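# Move the feed hopper from grinder inlet to bench

## Task

Lift the feed hopper off the grinder's inlet and set it down on the bench next to the grinder.

## Robot and tools

Robot: two arms, left_arm (carries a left hand) and right_arm (carries a right hand), each with a five-finger hand. Base poses in the scene frame: left_arm (+0.001, +0.277, 0) m, quat_wxyz (+1.000, 0, 0, +0.004); right_arm (+0.023, -0.295, 0) m, quat_wxyz (+1.000, 0, 0, +0.029). A two-camera stand is fixed behind the arms. Loose objects may occasionally get a brief shove from outside.

Frames: the scene frame has its origin at table-top height, midway between the nominal bases, with +x out over the table, +y toward left_arm and +z up (arm names are not image sides). Reported hand positions and orientations are in each arm's own base frame; fixed cameras and the table use the scene frame. Commanded offsets run along the axes of that arm's current Hand target.

Hand point: 0.05 m in front of the palm and 0.15 m from the wrist mount along the fingers. Its +z runs along straight fingers, +y out of the palm, +x across the palm away from the thumb on the right hand (toward the thumb on the left). Straight fingers extend 0.06 to 0.07 m past it along +z, 0.06 m behind it along -y. Across the palm the hand reaches 0.08 m on the little-finger side; on the thumb side 0.02 m with the thumb turned in, up to 0.09 m otherwise. A wrist bracket on the little-finger side reaches 0.10 m across and can collide.

Row layout (used by execute_actions and move): 28 numbers, each in [-1, 1], always for both arms: left dx, dy, dz, rx, ry, rz, then left little, ring, middle, index, thumb_bend, thumb_turn, force_limit, speed, then the same 14 for the right arm. The six pose numbers are an offset (not a pose) from the arm's Hand target at the start of the action or move, along that target's own axes; 1.0 equals 0.6 m or 180 degrees; rx, ry, rz form one rotation vector. Every row counts from that start, not from the previous row, and repeating an offset in a new call moves further. Six zeros re-request the current Hand target. Finger numbers are absolute targets: -1 straight/open, +1 curled; thumb_bend -1 straight, +1 fully bent; thumb_turn -1 beside the palm, +1 facing the fingers. force_limit maps -1..+1 linearly to about 0..10 N at the fingertip (0..15 N for both thumb motors). speed rises from near zero at -1 to full at +0.48 and stays full up to +1; full travel takes 0.49 s. No value means 'unchanged': resend the last eight hand numbers actually executed, or, if none yet, hand_measured plus hand_force_limit and hand_speed.

execute_actions(actions, cameras): actions is a list of actions, each up to 15 rows of 1/30 s; a short action repeats its last row to fill 15 steps (0.5 s). Images come back only for an empty list or when cameras names them (["all"], [] or names).

move(target, speed, blend, blocking, cameras): straight-line path for each hand point. target is one row or up to 15 rows; all offsets count from the Hand targets at the move's start. speed is m/s, 0.002 to 4.3, default 0.25 (turns up to twice that in rad/s), one value or one per target. blend in metres rounds corners; 0 means stop at each target. The whole move is capped at 10 s of path. blocking=false returns after about 0.5 s while motion continues. Paths ignore obstacles and the other arm; don't route near an arm's own base. The result adds a 'move:' line: done, off_target, moving, held or fault, plus limits=paced (pose clipped) or limits=held (steps withheld).

wait(seconds 0 to 10, cameras); stop(cameras) brakes a running move; zoom_image(camera, region [x0, y0, x1, y1] pixels, at most 504 by 504) on cam_high, cam_left_wrist or cam_right_wrist (all 672x504; wrists are fisheye); show_instructions shows reference pages; finished_scene(scene=1) ends irreversibly.

Results: end_effector_position (m) and end_effector_quat_wxyz in base frame; Hand target (last command after clipping); Joint positions, velocities, torques; hand_measured, hand_stopped_by (moving, target, force, stalled, fault), hand_load_n (positive when pushed open; dropping near 0 signals a lost grip), all in the six-motor order; motor temperatures, with MOTOR HOT at 85 °C and an arm-dropping OVER-TEMPERATURE FAULT at 100 °C.

Behaviour: orientation is clipped to within 40 degrees of the measured one each step. Hands commonly rest 1 to 3 cm (up to 5) short, usually low; resend or add the missing offset. To release a push, command the target back beyond the hand point. Grasping: with the thumb turned in, objects 0.035 to 0.065 m thick, handles down to 0.025 m. Close at speed -0.94 or lower for a gentle grip. To grip harder, raise force_limit and send a more closed target than hand_measured; to loosen, send a more open one. Joint ranges (rad): waist -2.880..2.880, shoulder 0..3.142, elbow 0..3.019, wrist pitch -1.693..1.571, wrist yaw -1.571..1.571, wrist roll -2.094..2.094.

Avoid: dropping the hopper or letting anything leave the table (fails), fast impacts on fixed or heavy parts, releasing moving parts, hard finger loads, arms touching or one hand gripping the other's fingers, and long stretched or straining poses that overheat motors.

Each tool is called after ">>>" in YAML: its name, and indented under it one key for each argument.

Reference images:

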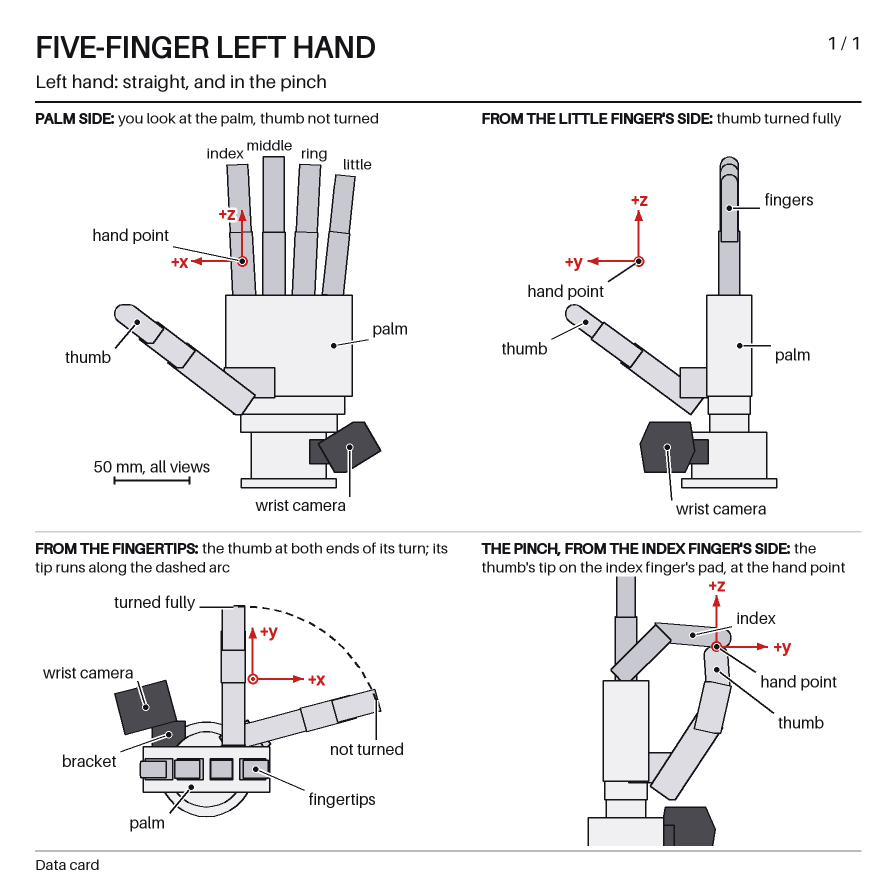

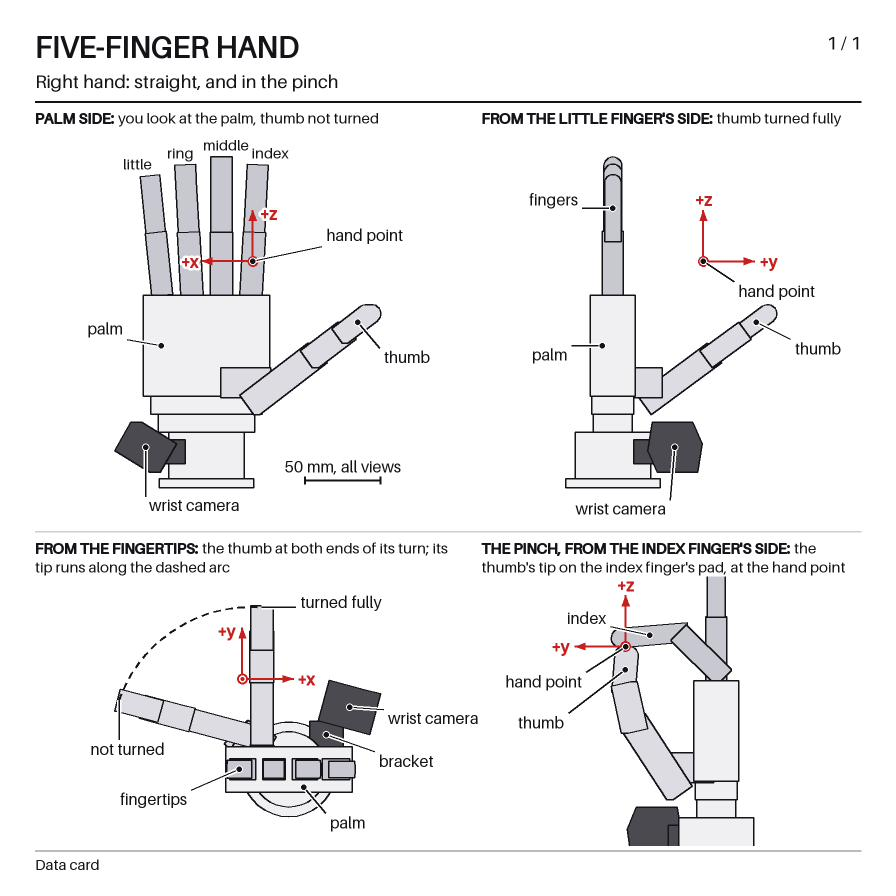

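## Session

>>> execute_actions:
  actions: []

Scene clock: 0.00 s.
left_arm: end_effector_position=(+0.4861, -0.0118, +0.1613) hand_measured=(-1.000, -1.000, -1.000, -1.000, -1.000, -1.000) hand_load_n=(+0.0, +0.0, +0.0, +0.0, +0.0, +0.0) hand_stopped_by=(target, target, target, target, target, target) hand_force_limit=0.00 hand_speed=-0.80 end_effector_quat_wxyz=(-0.356, +0.882, +0.087, +0.297) | right_arm: end_effector_position=(+0.6742, -0.0705, +0.1539) hand_measured=(-1.000, -1.000, -1.000, -1.000, -1.000, -1.000) hand_load_n=(+0.0, +0.0, +0.0, +0.0, +0.0, +0.0) hand_stopped_by=(target, target, target, target, target, target) hand_force_limit=0.00 hand_speed=-0.80 end_effector_quat_wxyz=(+0.065, +0.989, +0.132, +0.026)
Joint positions: left_arm=[-0.272 1.295 0.869 -0.713 -0.892 -1.829] | right_arm=[0.029 2.16 2.174 -1.519 0.124 -1.812]
Joint velocities: within noise
Joint torques (N m): no reading
Motor temperatures (°C): left_arm=[35 35 38 34 38 38] | right_arm=[37 37 37 36 35 35]
Heat: left arm: hottest elbow 38 °C; right arm: hottest waist 37 °C.
Hand target: left_arm +0.4925, -0.0137, +0.1679; -0.353, +0.881, +0.090, +0.303 | right_arm +0.6812, -0.0703, +0.1678; +0.067, +0.988, +0.131, +0.043

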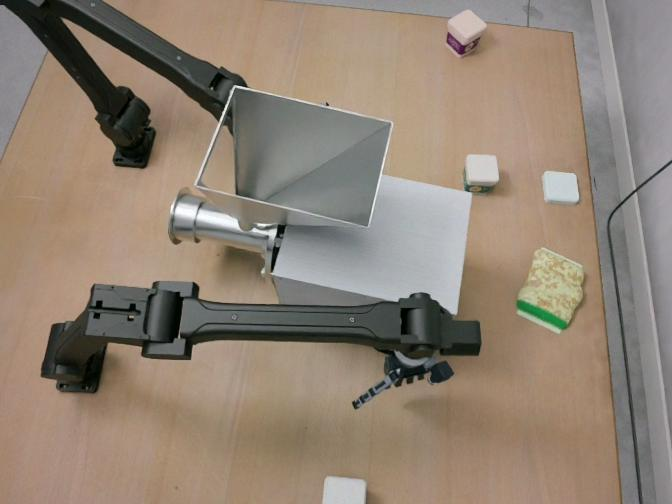

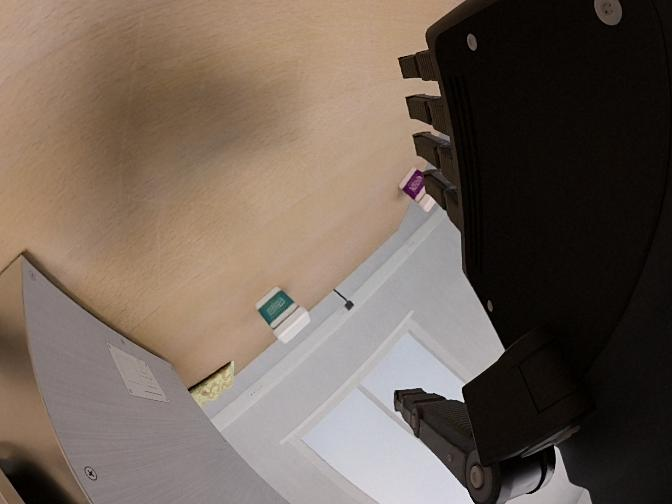

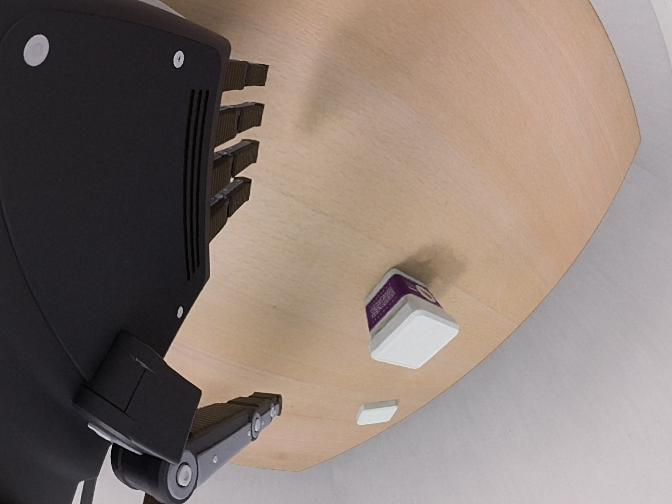

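>>> zoom_image:
  camera: "cam_high"
  region: [160, 60, 420, 320]

>>> zoom_image:
  camera: "cam_left_wrist"
  region: [0, 240, 340, 504]

Scaled by 1.938 from the camera's 672x504 image, which has a finer 960x720 frame.

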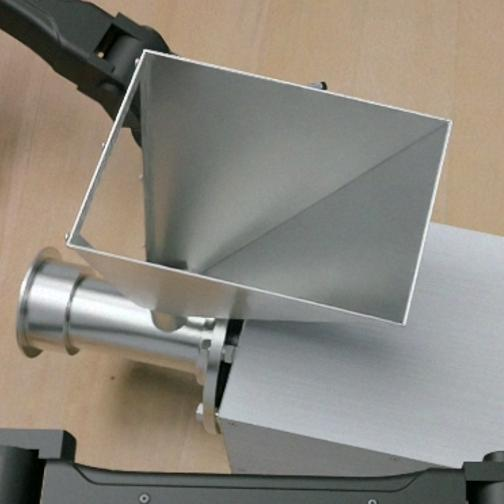

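Scaled by 1.482 from the camera's 672x504 image, which has a finer 960x720 frame.

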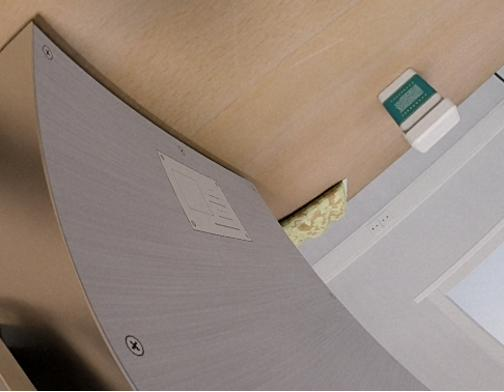

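>>> move:
  target: [0,0,0,0,0,0,-1,-1,-1,-1,-1,-1,0,-0.8,-0.169,0.091,-0.424,0.321,0.084,0.034,-1,-1,-1,-1,-1,-1,0,-0.8]
  cameras: ["all"]

Scene clock: 141.70 s.
left_arm: end_effector_position=(+0.4861, -0.0118, +0.1613) hand_measured=(-1.000, -1.000, -1.000, -1.000, -1.000, -1.000) hand_load_n=(+0.0, +0.0, +0.0, +0.0, +0.0, -0.5) hand_stopped_by=(target, target, target, target, target, target) hand_force_limit=0.00 hand_speed=-0.80 end_effector_quat_wxyz=(-0.356, +0.882, +0.087, +0.297) | right_arm: end_effector_position=(+0.5786, -0.1180, +0.4108) hand_measured=(-1.000, -1.000, -1.000, -1.000, -1.000, -1.000) hand_load_n=(+0.0, +0.0, -0.5, +0.0, +0.0, +0.0) hand_stopped_by=(target, target, target, target, target, target) hand_force_limit=0.00 hand_speed=-0.80 end_effector_quat_wxyz=(-0.382, +0.880, +0.019, +0.281)
Joint positions: left_arm=[-0.272 1.295 0.869 -0.713 -0.892 -1.829] | right_arm=[-0.406 1.791 2.219 -1.696 -0.957 -1.861]
Joint torques (N m): left_arm=[0.32 -8.53 9.58 1.73 -0.83 0.04] | right_arm=[-1.32 -14.68 7.95 0.65 -0.89 0.1]
Motor temperatures (°C): left_arm=[35 36 44 34 39 38] | right_arm=[37 41 48 36 35 35]
Heat: left arm: hottest elbow 44 °C; right arm: hottest elbow 48 °C.
Hand target: left_arm +0.4925, -0.0137, +0.1679; -0.353, +0.881, +0.090, +0.303 | right_arm +0.5717, -0.1187, +0.4201; -0.437, +0.889, +0.092, +0.102
Off the commanded pose: left_arm 0.009 m, 1 deg | right_arm 0.012 m, 23 deg.
joint sent to its limit (right arm) — joint 4 (wrist pitch), lower limit. The joint targets are off in orientation, not in position.
move: off_target (right_arm)

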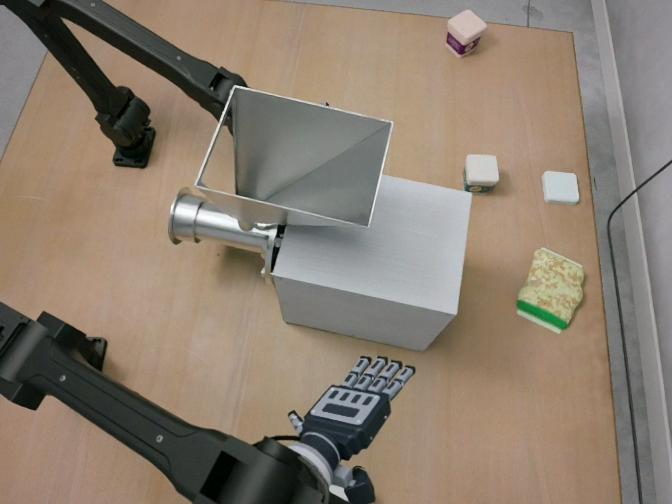

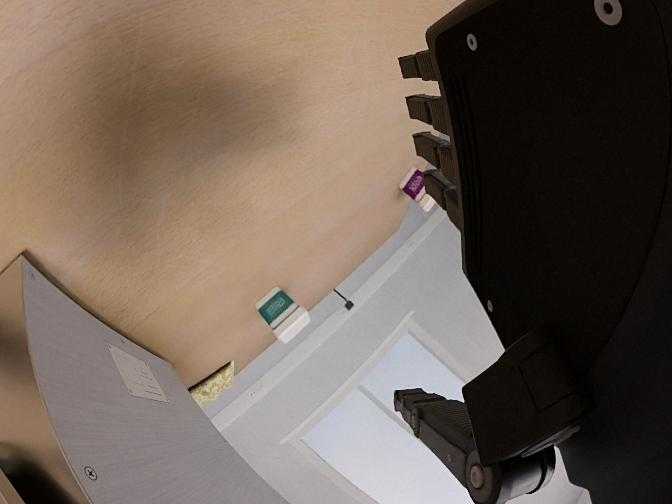

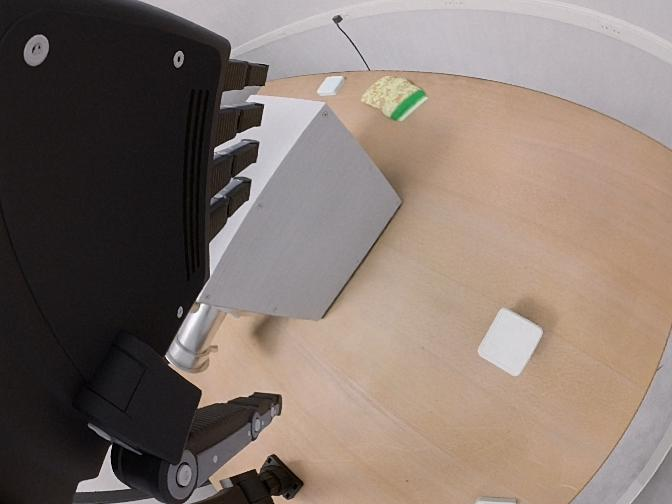

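>>> move:
  target: [0,0,0,0,0,0,-1,-1,-1,-1,-1,-1,0,-0.8,-0.449,-0.1,0.125,0.484,0.325,0.609,-1,-1,-1,-1,-1,-1,0,-0.8]
  cameras: ["all"]

Scene clock: 217.53 s.
left_arm: end_effector_position=(+0.4861, -0.0118, +0.1613) hand_measured=(-1.000, -1.000, -1.000, -1.000, -1.000, -1.000) hand_load_n=(+0.0, +0.0, +0.0, +0.0, +0.0, +0.0) hand_stopped_by=(target, target, target, target, target, target) hand_force_limit=0.00 hand_speed=-0.80 end_effector_quat_wxyz=(-0.356, +0.882, +0.087, +0.297) | right_arm: end_effector_position=(+0.3064, -0.0430, +0.3473) hand_measured=(-1.000, -1.000, -1.000, -1.000, -1.000, -1.000) hand_load_n=(+0.0, +0.0, +0.0, +0.0, +0.0, +0.0) hand_stopped_by=(target, target, target, target, target, target) hand_force_limit=0.00 hand_speed=-0.80 end_effector_quat_wxyz=(+0.706, -0.006, +0.708, -0.002)
Joint positions: left_arm=[-0.272 1.295 0.869 -0.713 -0.892 -1.829] | right_arm=[-0.746 0.392 0.341 0.047 -0.752 1.556]
Joint torques (N m): left_arm=[0.44 -8.64 9.61 1.69 -0.86 0.03] | right_arm=[-1.08 -0.67 9.46 1.88 0.08 0.13]
Heat: left arm: hottest elbow 44 °C; right arm: hottest elbow 45 °C.
Hand target: left_arm +0.4925, -0.0137, +0.1679; -0.353, +0.881, +0.090, +0.303 | right_arm +0.3047, -0.0431, +0.3503; +0.707, +0.000, +0.707, +0.000
Off the commanded pose: left_arm 0.009 m, 1 deg | right_arm 0.003 m, 1 deg.
move: done

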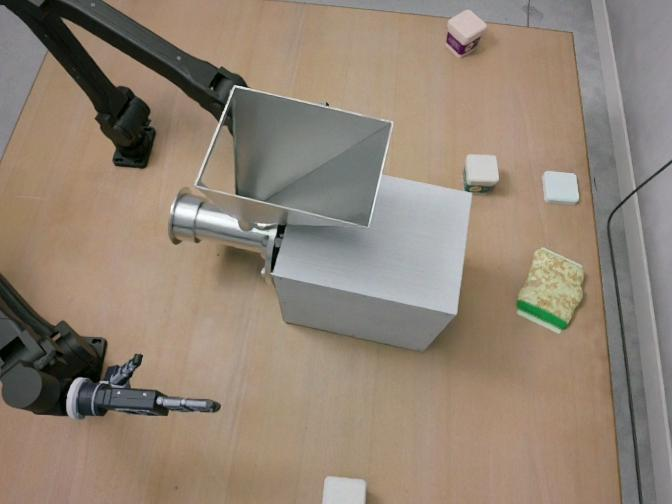

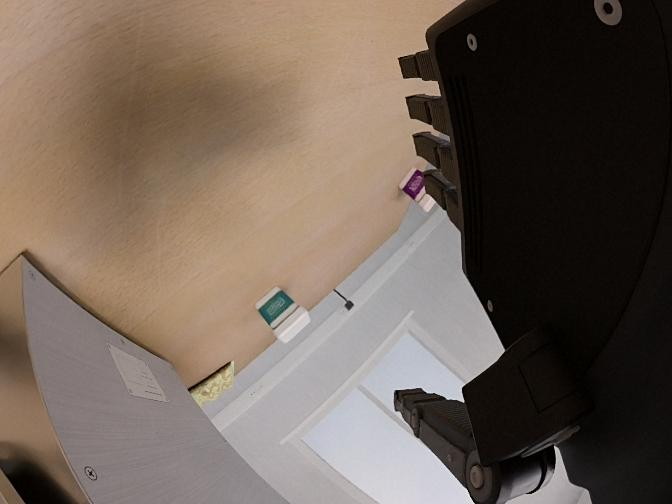

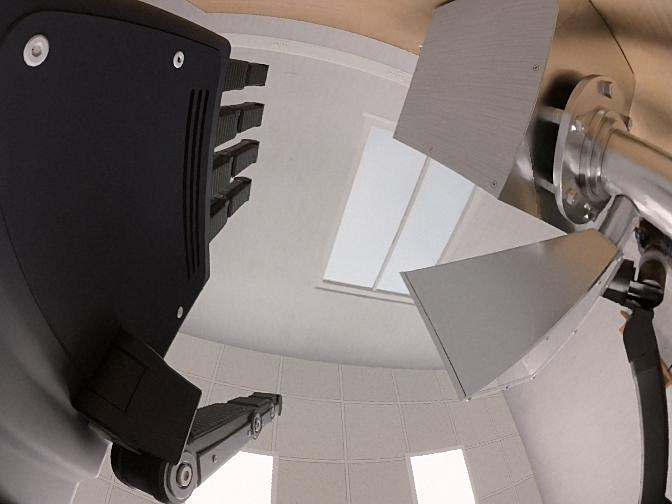

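>>> zoom_image:
  camera: "cam_right_wrist"
  region: [380, 0, 672, 420]

Scaled by 1.200 from the camera's 672x504 image, which has a finer 960x720 frame.

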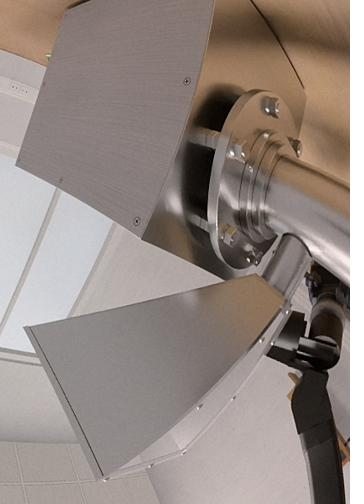

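>>> move:
  target: [0,0,0,0,0,0,-1,-1,-1,-1,-1,-1,0,-0.8,0,-0.08,0,-0.222,0,0,-1,-1,-1,-1,-1,-1,0,-0.8]
  cameras: ["all"]

>>> zoom_image:
  camera: "cam_right_wrist"
  region: [200, 0, 600, 400]

Scene clock: 237.17 s.
left_arm: end_effector_position=(+0.4861, -0.0118, +0.1613) hand_measured=(-1.000, -1.000, -1.000, -1.000, -1.000, -1.000) hand_load_n=(+0.0, +0.0, +0.0, +0.0, +0.0, +0.0) hand_stopped_by=(target, target, target, target, target, target) hand_force_limit=0.00 hand_speed=-0.80 end_effector_quat_wxyz=(-0.356, +0.882, +0.087, +0.297) | right_arm: end_effector_position=(+0.2997, -0.0802, +0.3322) hand_measured=(-1.000, -1.000, -1.000, -1.000, -1.000, -1.000) hand_load_n=(+0.0, +0.0, +0.0, +0.0, +0.0, +0.0) hand_stopped_by=(target, target, target, target, target, target) hand_force_limit=0.00 hand_speed=-0.80 end_effector_quat_wxyz=(+0.663, -0.196, +0.679, +0.247)
Joint positions: left_arm=[-0.272 1.295 0.869 -0.713 -0.892 -1.829] | right_arm=[-0.935 1.054 0.546 0.366 -1.574 1.505]
Joint torques (N m): left_arm=[0.15 -8.64 9.68 1.76 -0.85 0.01] | right_arm=[-1.32 -3.9 12.27 2.22 -0.28 -0.14]
Heat: left arm: hottest elbow 44 °C; right arm: hottest elbow 44 °C.
Hand target: left_arm +0.4925, -0.0137, +0.1679; -0.353, +0.881, +0.090, +0.303 | right_arm +0.3048, -0.0911, +0.3504; +0.664, -0.242, +0.665, +0.242
Off the commanded pose: left_arm 0.009 m, 1 deg | right_arm 0.022 m, 6 deg.
joint sent to its limit (right arm) — joint 5 (wrist yaw), lower limit. The joint targets are off in orientation, not in position.
move: off_target (right_arm)

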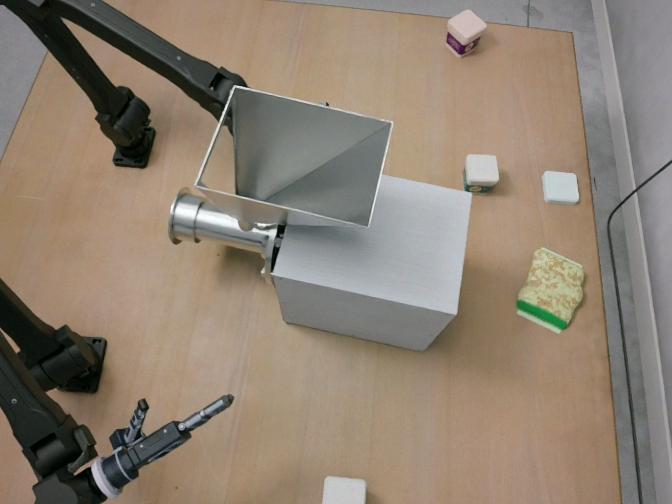

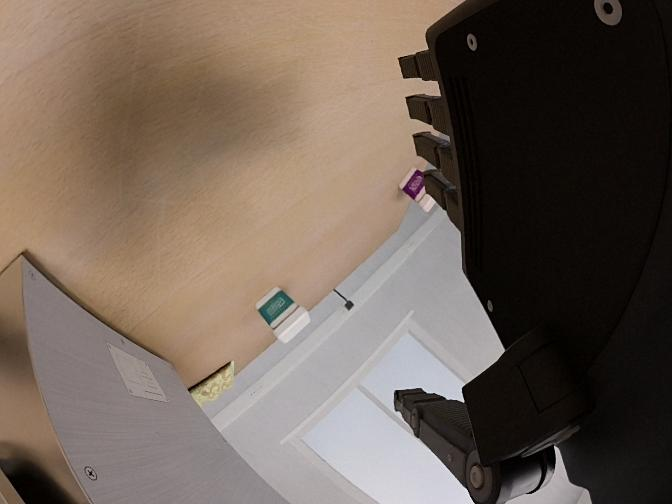

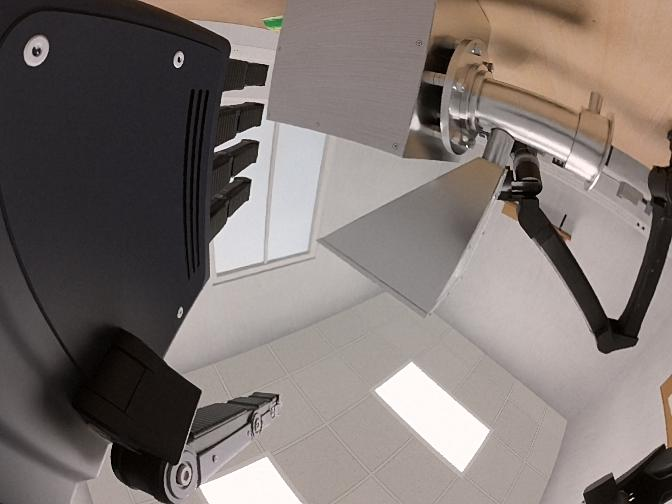

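Scaled by 1.260 from the camera's 672x504 image, which has a finer 960x720 frame.

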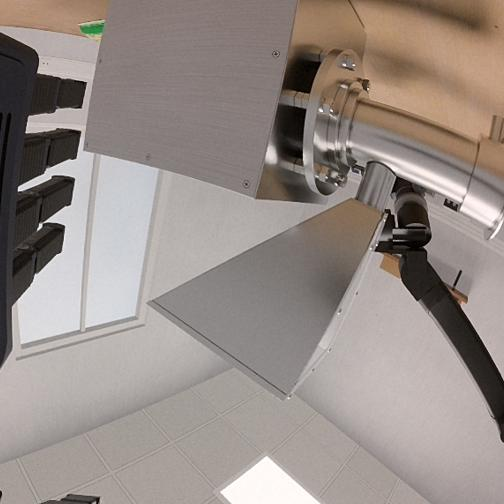

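>>> zoom_image:
  camera: "cam_high"
  region: [170, 70, 300, 240]

>>> zoom_image:
  camera: "cam_right_wrist"
  region: [310, 100, 570, 330]

Scaled by 2.965 from the camera's 672x504 image, which has a finer 960x720 frame.

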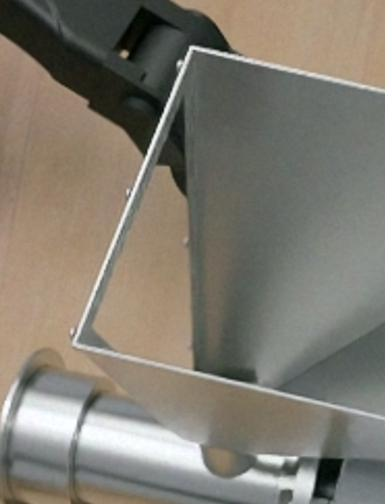

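Scaled by 1.938 from the camera's 672x504 image, which has a finer 960x720 frame.

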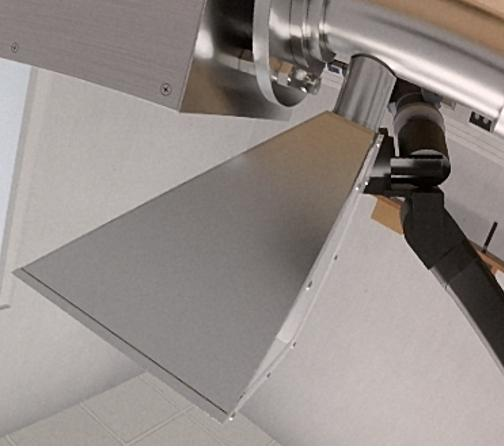

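>>> move:
  target: [-0.043,-0.352,-0.229,-0.211,0.275,-0.125,-1,-1,-1,-1,-1,-1,0,-0.8,0,0.061,0.051,0.222,0,0,-1,-1,-1,-1,-1,-1,0,-0.8]
  cameras: ["all"]

Scene clock: 580.80 s.
left_arm: end_effector_position=(+0.3285, +0.0466, +0.3529) hand_measured=(-1.000, -1.000, -1.000, -1.000, -1.000, -1.000) hand_load_n=(+0.0, +0.0, +0.0, +0.0, +0.0, +0.0) hand_stopped_by=(target, target, target, target, target, target) hand_force_limit=0.00 hand_speed=-0.80 end_effector_quat_wxyz=(+0.000, +0.708, -0.005, +0.706) | right_arm: end_effector_position=(+0.3057, -0.0468, +0.3513) hand_measured=(-1.000, -1.000, -1.000, -1.000, -1.000, -1.000) hand_load_n=(+0.0, +0.0, +0.0, -0.5, +0.0, +0.0) hand_stopped_by=(target, target, target, target, target, target) hand_force_limit=0.00 hand_speed=-0.80 end_effector_quat_wxyz=(+0.707, -0.001, +0.707, -0.004)
Joint positions: left_arm=[0.681 0.489 0.371 0.115 0.688 -1.561] | right_arm=[-0.759 0.393 0.347 0.047 -0.754 1.564]
Joint torques (N m): left_arm=[1.08 1.44 8.98 3.34 -0.02 -0.05] | right_arm=[-0.03 -0.38 8.98 1.84 0.08 0.06]
Motor temperatures (°C): left_arm=[35 36 47 34 39 38] | right_arm=[36 38 56 35 35 35]
Heat: left arm: hottest elbow 47 °C; right arm: hottest elbow 56 °C.
Hand target: left_arm +0.3285, +0.0499, +0.3502; +0.000, +0.707, -0.001, +0.707 | right_arm +0.3046, -0.0434, +0.3503; +0.707, +0.000, +0.707, +0.000
Off the commanded pose: left_arm 0.004 m, 1 deg | right_arm 0.004 m, 1 deg.
move: done

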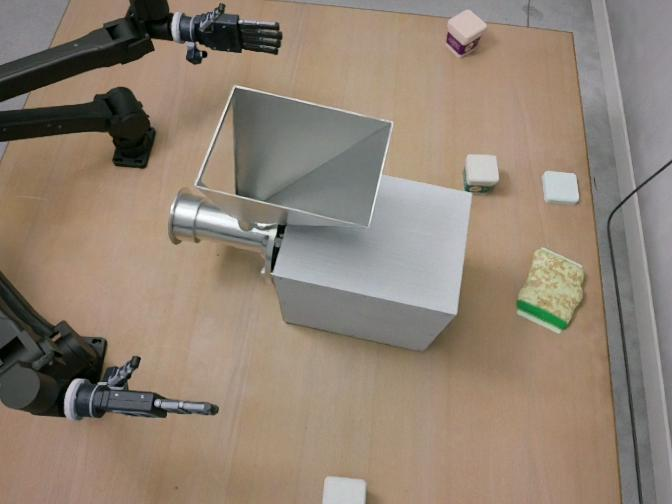

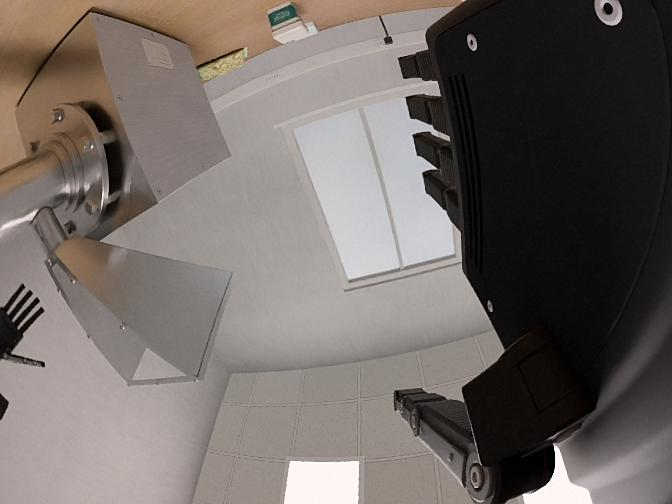

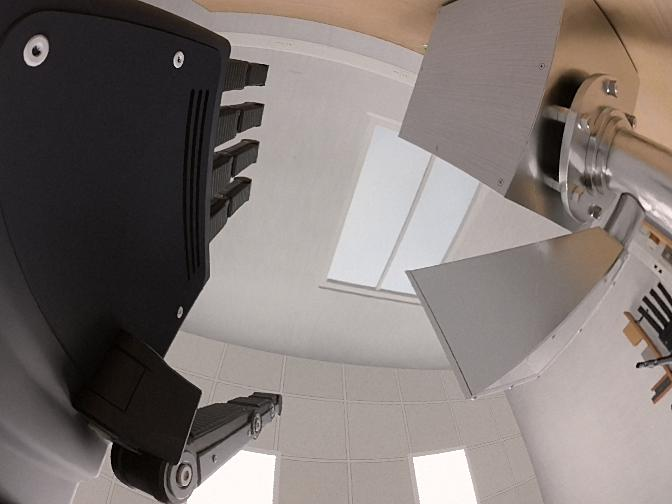

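>>> zoom_image:
  camera: "cam_left_wrist"
  region: [0, 180, 260, 420]

Scaled by 1.938 from the camera's 672x504 image, which has a finer 960x720 frame.

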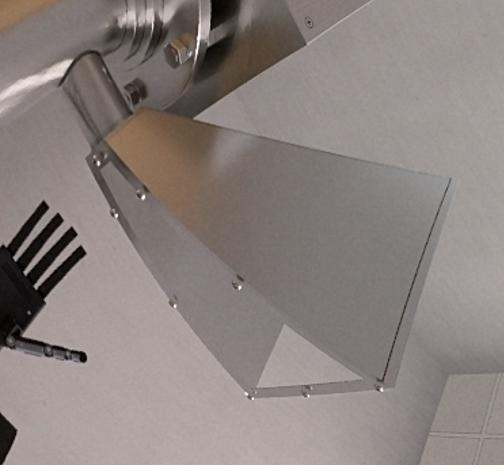

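>>> move:
  target: [0.282,0.320,0.238,-0.067,-0.27,-0.0453,-1,-1,-1,-1,-1,-1,0,-0.8,-0.282,0.286,0.176,0.0164,0.26,0.082,-1,-1,-1,-1,-1,-1,0,-0.8]
  cameras: ["all"]

Scene clock: 673.93 s.
left_arm: end_effector_position=(+0.4686, -0.1388, +0.5027) hand_measured=(-1.000, -1.000, -1.000, -1.000, -1.000, -1.000) hand_load_n=(+0.0, +0.0, +0.0, +0.0, +0.0, +0.0) hand_stopped_by=(target, target, target, target, target, target) hand_force_limit=0.00 hand_speed=-0.80 end_effector_quat_wxyz=(+0.118, +0.933, -0.023, +0.340) | right_arm: end_effector_position=(+0.4071, +0.1251, +0.4914) hand_measured=(-1.000, -1.000, -1.000, -1.000, -1.000, -1.000) hand_load_n=(+0.0, +0.0, +0.0, +0.0, +0.0, +0.0) hand_stopped_by=(target, target, target, target, target, target) hand_force_limit=0.00 hand_speed=-0.80 end_effector_quat_wxyz=(+0.346, +0.102, +0.931, +0.061)
Joint positions: left_arm=[-0.106 1.175 1.619 -1.295 0.168 -1.691] | right_arm=[0.259 0.99 1.477 -1.35 0.127 2.001]
Joint torques (N m): left_arm=[-0.21 -6.3 12.12 1.73 -0.04 -0.02] | right_arm=[0.44 -3.25 12.85 1.59 0.11 0.11]
Motor temperatures (°C): left_arm=[35 35 47 34 38 38] | right_arm=[36 37 49 35 35 35]
Heat: left arm: hottest elbow 47 °C; right arm: hottest elbow 49 °C.
Hand target: left_arm +0.4713, -0.1424, +0.5192; +0.120, +0.929, -0.024, +0.348 | right_arm +0.4101, +0.1283, +0.5194; +0.363, +0.106, +0.923, +0.070
Off the commanded pose: left_arm 0.017 m, 1 deg | right_arm 0.028 m, 2 deg.
move: off_target (left_arm, right_arm)

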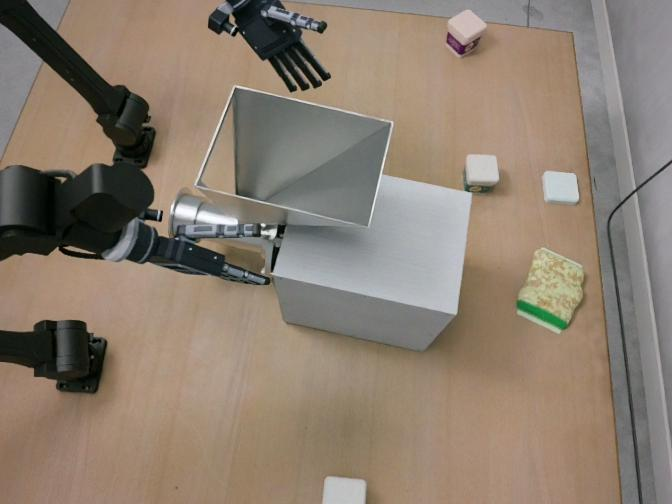

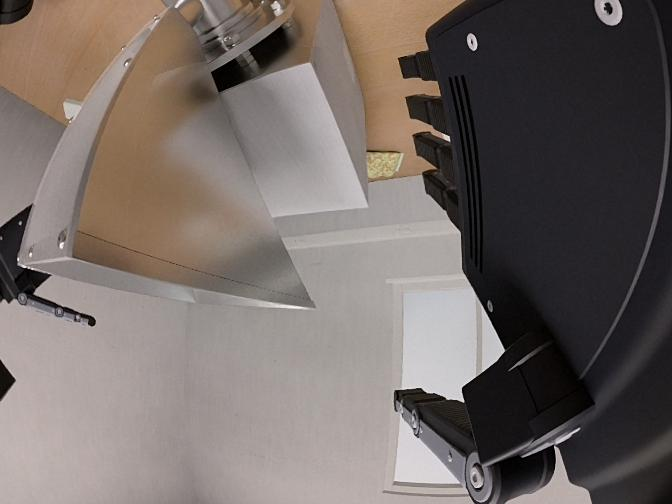

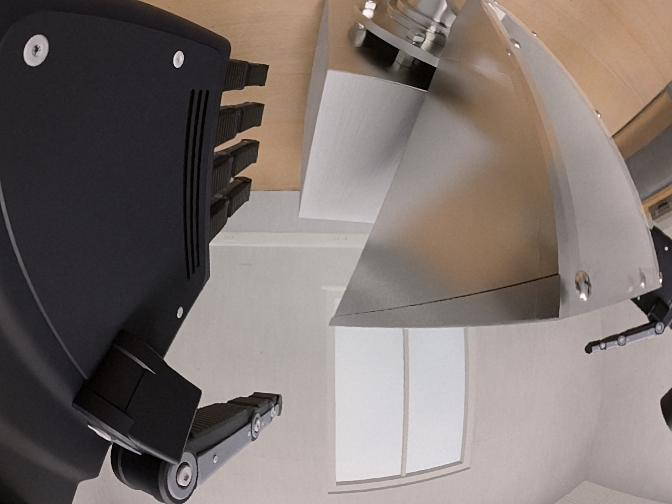

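>>> move:
  target:
    - [0.007,0.003,-0.036,0,-0.028,0,-1,-1,-1,-1,-1,-1,0,-0.2,-0.038,0.006,-0.019,0,0.028,0,-1,-1,-1,-1,-1,-1,0,-0.2]
    - [0.007,0.003,-0.036,0,-0.028,0,-1,-1,-1,-1,-1,1,0,-0.2,-0.038,0.006,-0.019,0,0.028,0,-1,-1,-1,-1,-1,1,0,-0.2]
    - [0.007,0.103,-0.037,0,-0.028,0,-1,-1,-1,-1,-1,1,0,-0.2,-0.038,0.106,-0.019,0,0.028,0,-1,-1,-1,-1,-1,1,0,-0.2]
  speed: 0.1
  cameras: ["all"]

Scene clock: 766.73 s.
left_arm: end_effector_position=(+0.4510, -0.1929, +0.5370) hand_measured=(-1.000, -1.000, -1.000, -1.000, -1.000, +1.000) hand_load_n=(+0.0, +0.0, +0.0, +0.0, +0.0, +0.0) hand_stopped_by=(target, target, target, target, target, target) hand_force_limit=0.00 hand_speed=-0.20 end_effector_quat_wxyz=(+0.116, +0.946, -0.029, +0.300) | right_arm: end_effector_position=(+0.4264, +0.1798, +0.5318) hand_measured=(-1.000, -1.000, -1.000, -1.000, -1.000, +1.000) hand_load_n=(+0.0, +0.0, +0.0, +0.0, +0.0, +0.0) hand_stopped_by=(target, target, target, target, target, target) hand_force_limit=0.00 hand_speed=-0.20 end_effector_quat_wxyz=(+0.308, +0.082, +0.946, +0.067)
Joint positions: left_arm=[-0.267 1.261 1.838 -1.497 0.08 -1.804] | right_arm=[0.383 1.181 1.772 -1.536 0.151 2.078]
Joint torques (N m): left_arm=[-0.38 -7 11.34 1.7 -0.09 -0.02] | right_arm=[-0.21 -5.13 12.12 1.48 0.13 0.14]
Motor temperatures (°C): left_arm=[35 36 54 34 38 38] | right_arm=[36 37 59 35 35 35]
Heat: left arm: hottest elbow 54 °C; right arm: hottest elbow 59 °C.
Hand target: left_arm +0.4523, -0.1968, +0.5508; +0.119, +0.944, -0.029, +0.307 | right_arm +0.4278, +0.1837, +0.5558; +0.322, +0.103, +0.938, +0.075
Off the commanded pose: left_arm 0.014 m, 1 deg | right_arm 0.024 m, 3 deg.
joint sent to its limit (right arm) — joint 6 (wrist roll), upper limit. The joint targets still meet the commanded pose.
move: off_target (left_arm, right_arm); target 2's new numbers were sent with right_arm's hand 0.024 m and 2 deg from that target

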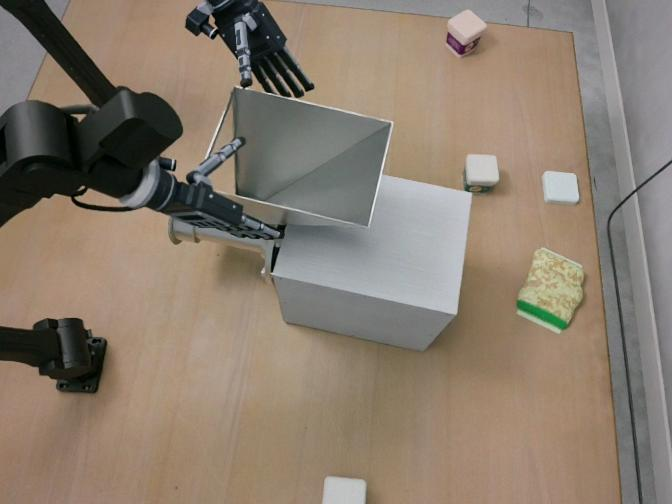

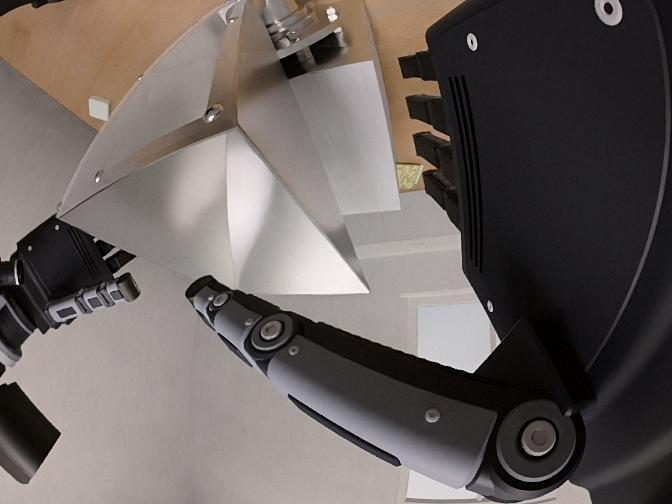

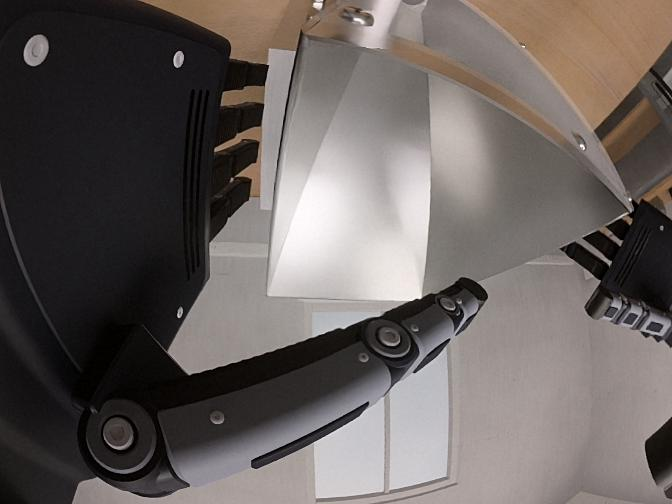

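>>> zoom_image:
  camera: "cam_high"
  region: [160, 40, 400, 280]

>>> zoom_image:
  camera: "cam_left_wrist"
  region: [40, 0, 504, 400]

>>> zoom_image:
  camera: "cam_right_wrist"
  region: [200, 0, 664, 400]

Scaled by 2.100 from the camera's 672x504 image, which has a finer 960x720 frame.

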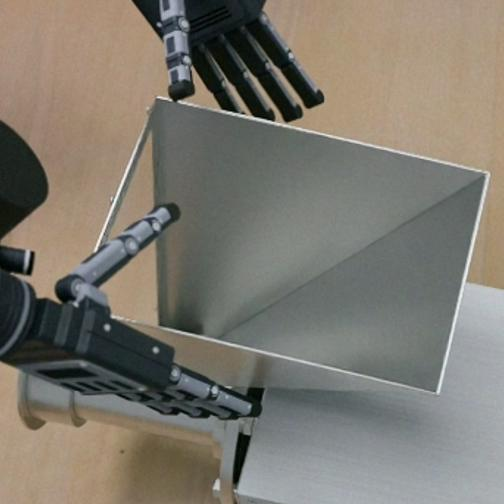

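Scaled by 1.086 from the camera's 672x504 image, which has a finer 960x720 frame.

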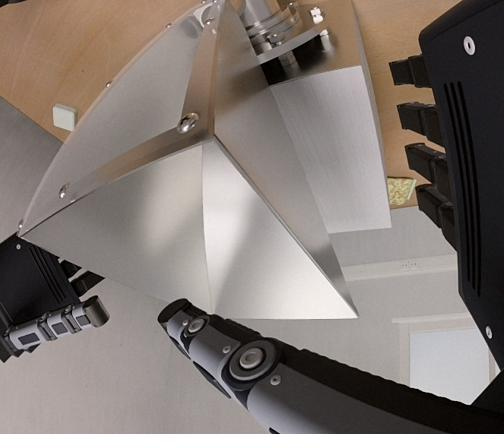

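Scaled by 1.086 from the camera's 672x504 image, which has a finer 960x720 frame.

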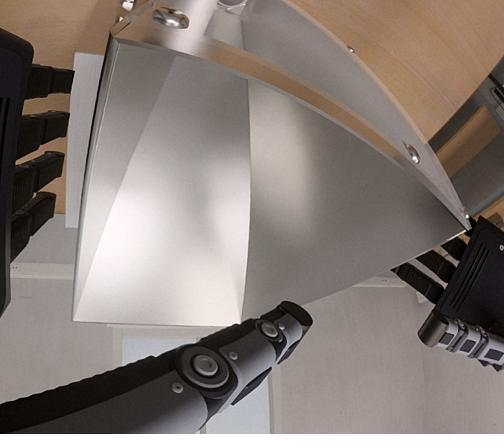

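>>> move:
  target: [-0.0195,0.045,0.088,0,0,0,-1,-1,-1,-1,-1,1,0,-0.2,0.0085,-0.014,0.0695,0,0,0,-1,-1,-1,-1,-1,1,0,-0.2]
  speed: 0.06
  cameras: ["all"]

>>> zoom_image:
  camera: "cam_high"
  region: [160, 40, 400, 280]

Scene clock: 883.97 s.
left_arm: end_effector_position=(+0.4642, -0.2303, +0.5144) hand_measured=(-1.000, -1.000, -1.000, -1.000, -1.000, +1.000) hand_load_n=(+0.0, +0.0, +0.0, +0.0, +0.0, +0.0) hand_stopped_by=(target, target, target, target, target, target) hand_force_limit=0.00 hand_speed=-0.20 end_effector_quat_wxyz=(+0.118, +0.943, -0.029, +0.309) | right_arm: end_effector_position=(+0.4433, +0.1825, +0.5182) hand_measured=(-1.000, -1.000, -1.000, -1.000, -1.000, +1.000) hand_load_n=(+0.0, +0.0, +0.0, +0.0, +0.0, +0.0) hand_stopped_by=(target, target, target, target, target, target) hand_force_limit=0.00 hand_speed=-0.20 end_effector_quat_wxyz=(+0.319, +0.087, +0.941, +0.072)
Joint positions: left_arm=[-0.358 1.272 1.766 -1.39 0.023 -1.874] | right_arm=[0.375 1.181 1.713 -1.452 0.151 2.078]
Joint torques (N m): left_arm=[-0.38 -7.59 7.8 2.95 -0.16 -0.02] | right_arm=[-1.55 -6.18 7.54 2.65 -0.08 0.14]
Motor temperatures (°C): left_arm=[35 36 54 34 38 38] | right_arm=[36 38 54 35 35 35]
Heat: left arm: hottest elbow 54 °C; right arm: hottest elbow 54 °C.
Hand target: left_arm +0.4698, -0.2361, +0.5082; +0.119, +0.944, -0.029, +0.307 | right_arm +0.4485, +0.1799, +0.5186; +0.322, +0.102, +0.938, +0.075
Off the commanded pose: left_arm 0.010 m, 0 deg | right_arm 0.006 m, 2 deg.
joint sent to its limit (right arm) — joint 6 (wrist roll), upper limit. The joint targets still meet the commanded pose.
move: done

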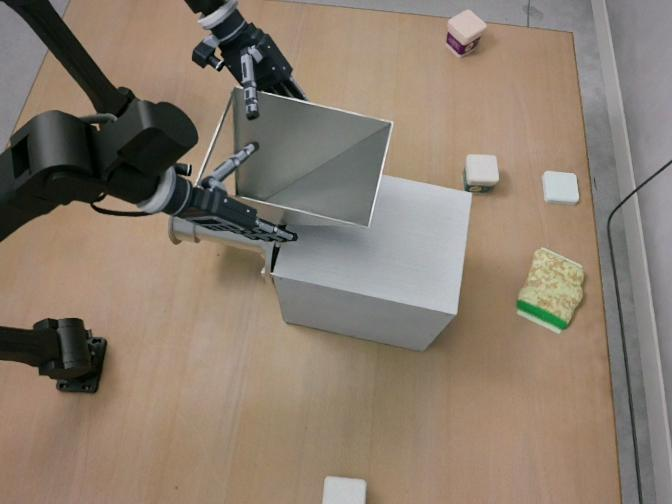

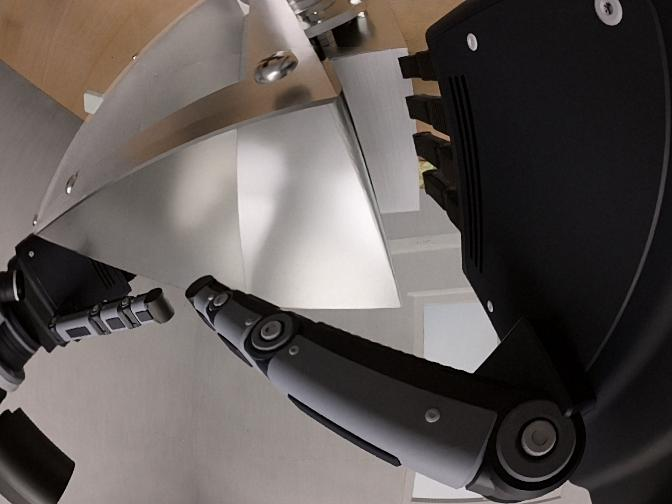

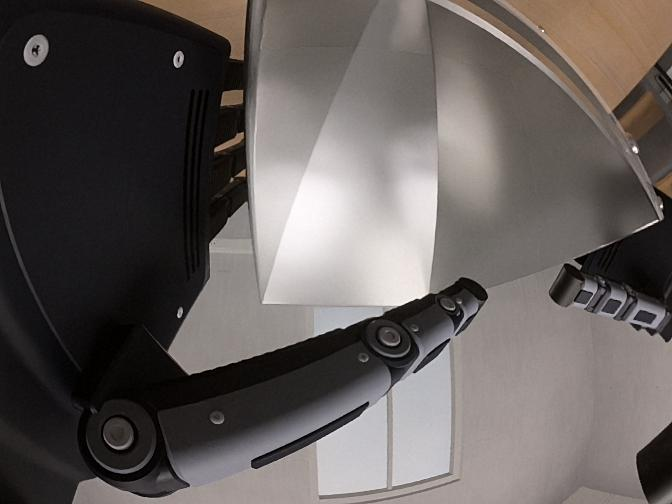

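Scaled by 2.100 from the camera's 672x504 image, which has a finer 960x720 frame.

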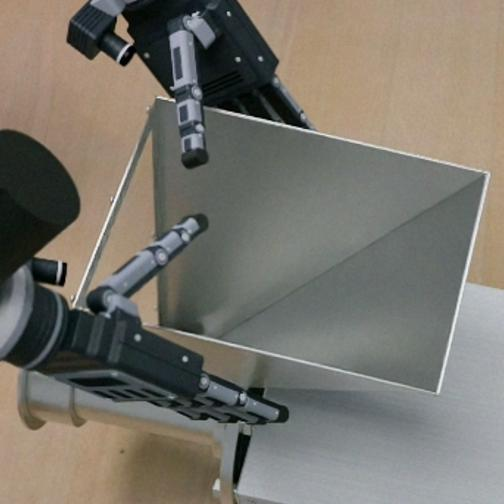

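>>> move:
  target: [-0.0035,-0.0095,0.0375,0,-0.028,0,-1,-1,-1,-1,-1,1,0,-0.2,0.0215,-0.024,0.0287,0,0.028,0,-1,-1,-1,-1,-1,1,0,-0.2]
  speed: 0.05
  cameras: ["all"]

>>> zoom_image:
  camera: "cam_high"
  region: [160, 40, 400, 280]

Scene clock: 972.97 s.
left_arm: end_effector_position=(+0.4744, -0.2379, +0.4804) hand_measured=(-1.000, -1.000, -1.000, -1.000, -1.000, +1.000) hand_load_n=(+0.0, +0.0, +0.0, +0.0, +0.0, +0.0) hand_stopped_by=(target, target, target, target, target, target) hand_force_limit=0.00 hand_speed=-0.20 end_effector_quat_wxyz=(+0.118, +0.957, -0.035, +0.262) | right_arm: end_effector_position=(+0.4434, +0.1724, +0.5046) hand_measured=(-1.000, -1.000, -1.000, -1.000, -1.000, +1.000) hand_load_n=(+0.0, +0.0, +0.0, +0.0, +0.0, -0.5) hand_stopped_by=(target, target, target, target, target, target) hand_force_limit=0.00 hand_speed=-0.20 end_effector_quat_wxyz=(+0.291, +0.098, +0.948, +0.085)
Joint positions: left_arm=[-0.35 1.328 1.766 -1.429 0.061 -1.866] | right_arm=[0.327 1.181 1.694 -1.471 0.084 2.078]
Joint torques (N m): left_arm=[1.14 -8.59 11.26 1.69 0.04 0.11] | right_arm=[-1.79 -5.36 7.5 1.43 -0.11 -0.09]
Motor temperatures (°C): left_arm=[35 36 49 34 38 38] | right_arm=[36 38 51 35 34 35]
Heat: left arm: hottest elbow 49 °C; right arm: hottest elbow 51 °C.
Hand target: left_arm +0.4816, -0.2361, +0.4881; +0.118, +0.956, -0.034, +0.265 | right_arm +0.4472, +0.1703, +0.4945; +0.281, +0.099, +0.951, +0.079
Off the commanded pose: left_arm 0.011 m, 0 deg | right_arm 0.011 m, 1 deg.
move: off_target (left_arm, right_arm)

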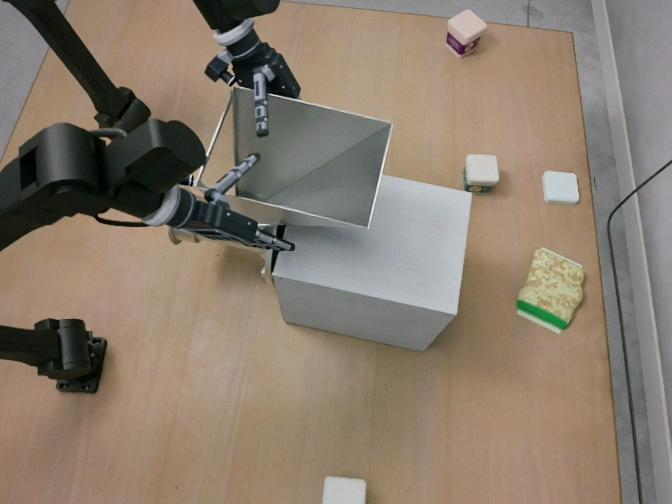

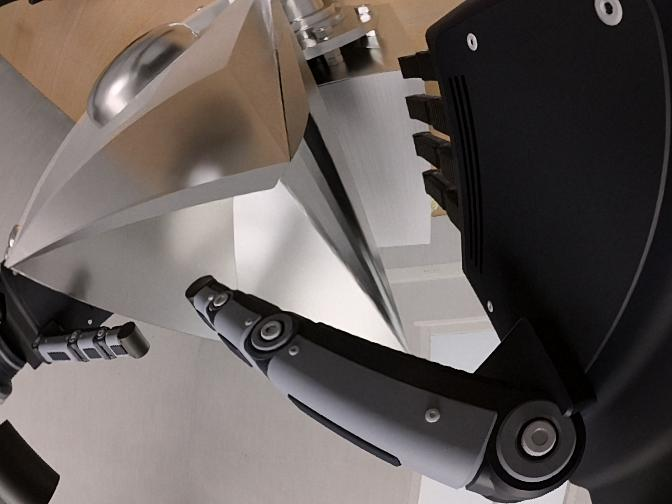

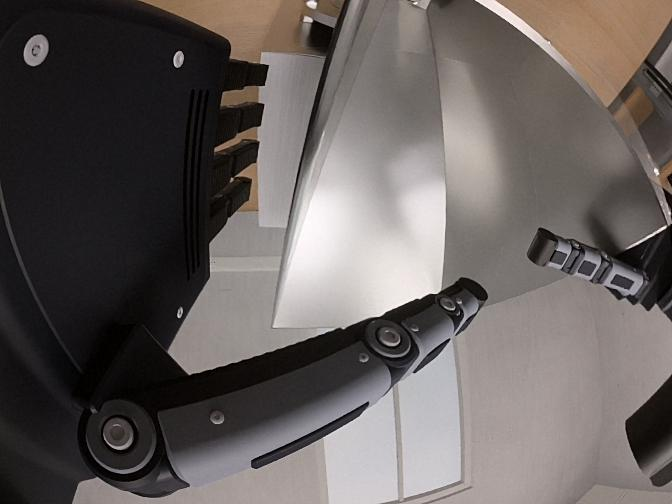

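Scaled by 2.100 from the camera's 672x504 image, which has a finer 960x720 frame.

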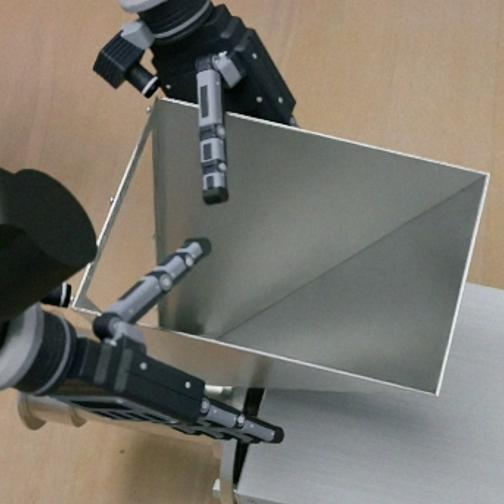

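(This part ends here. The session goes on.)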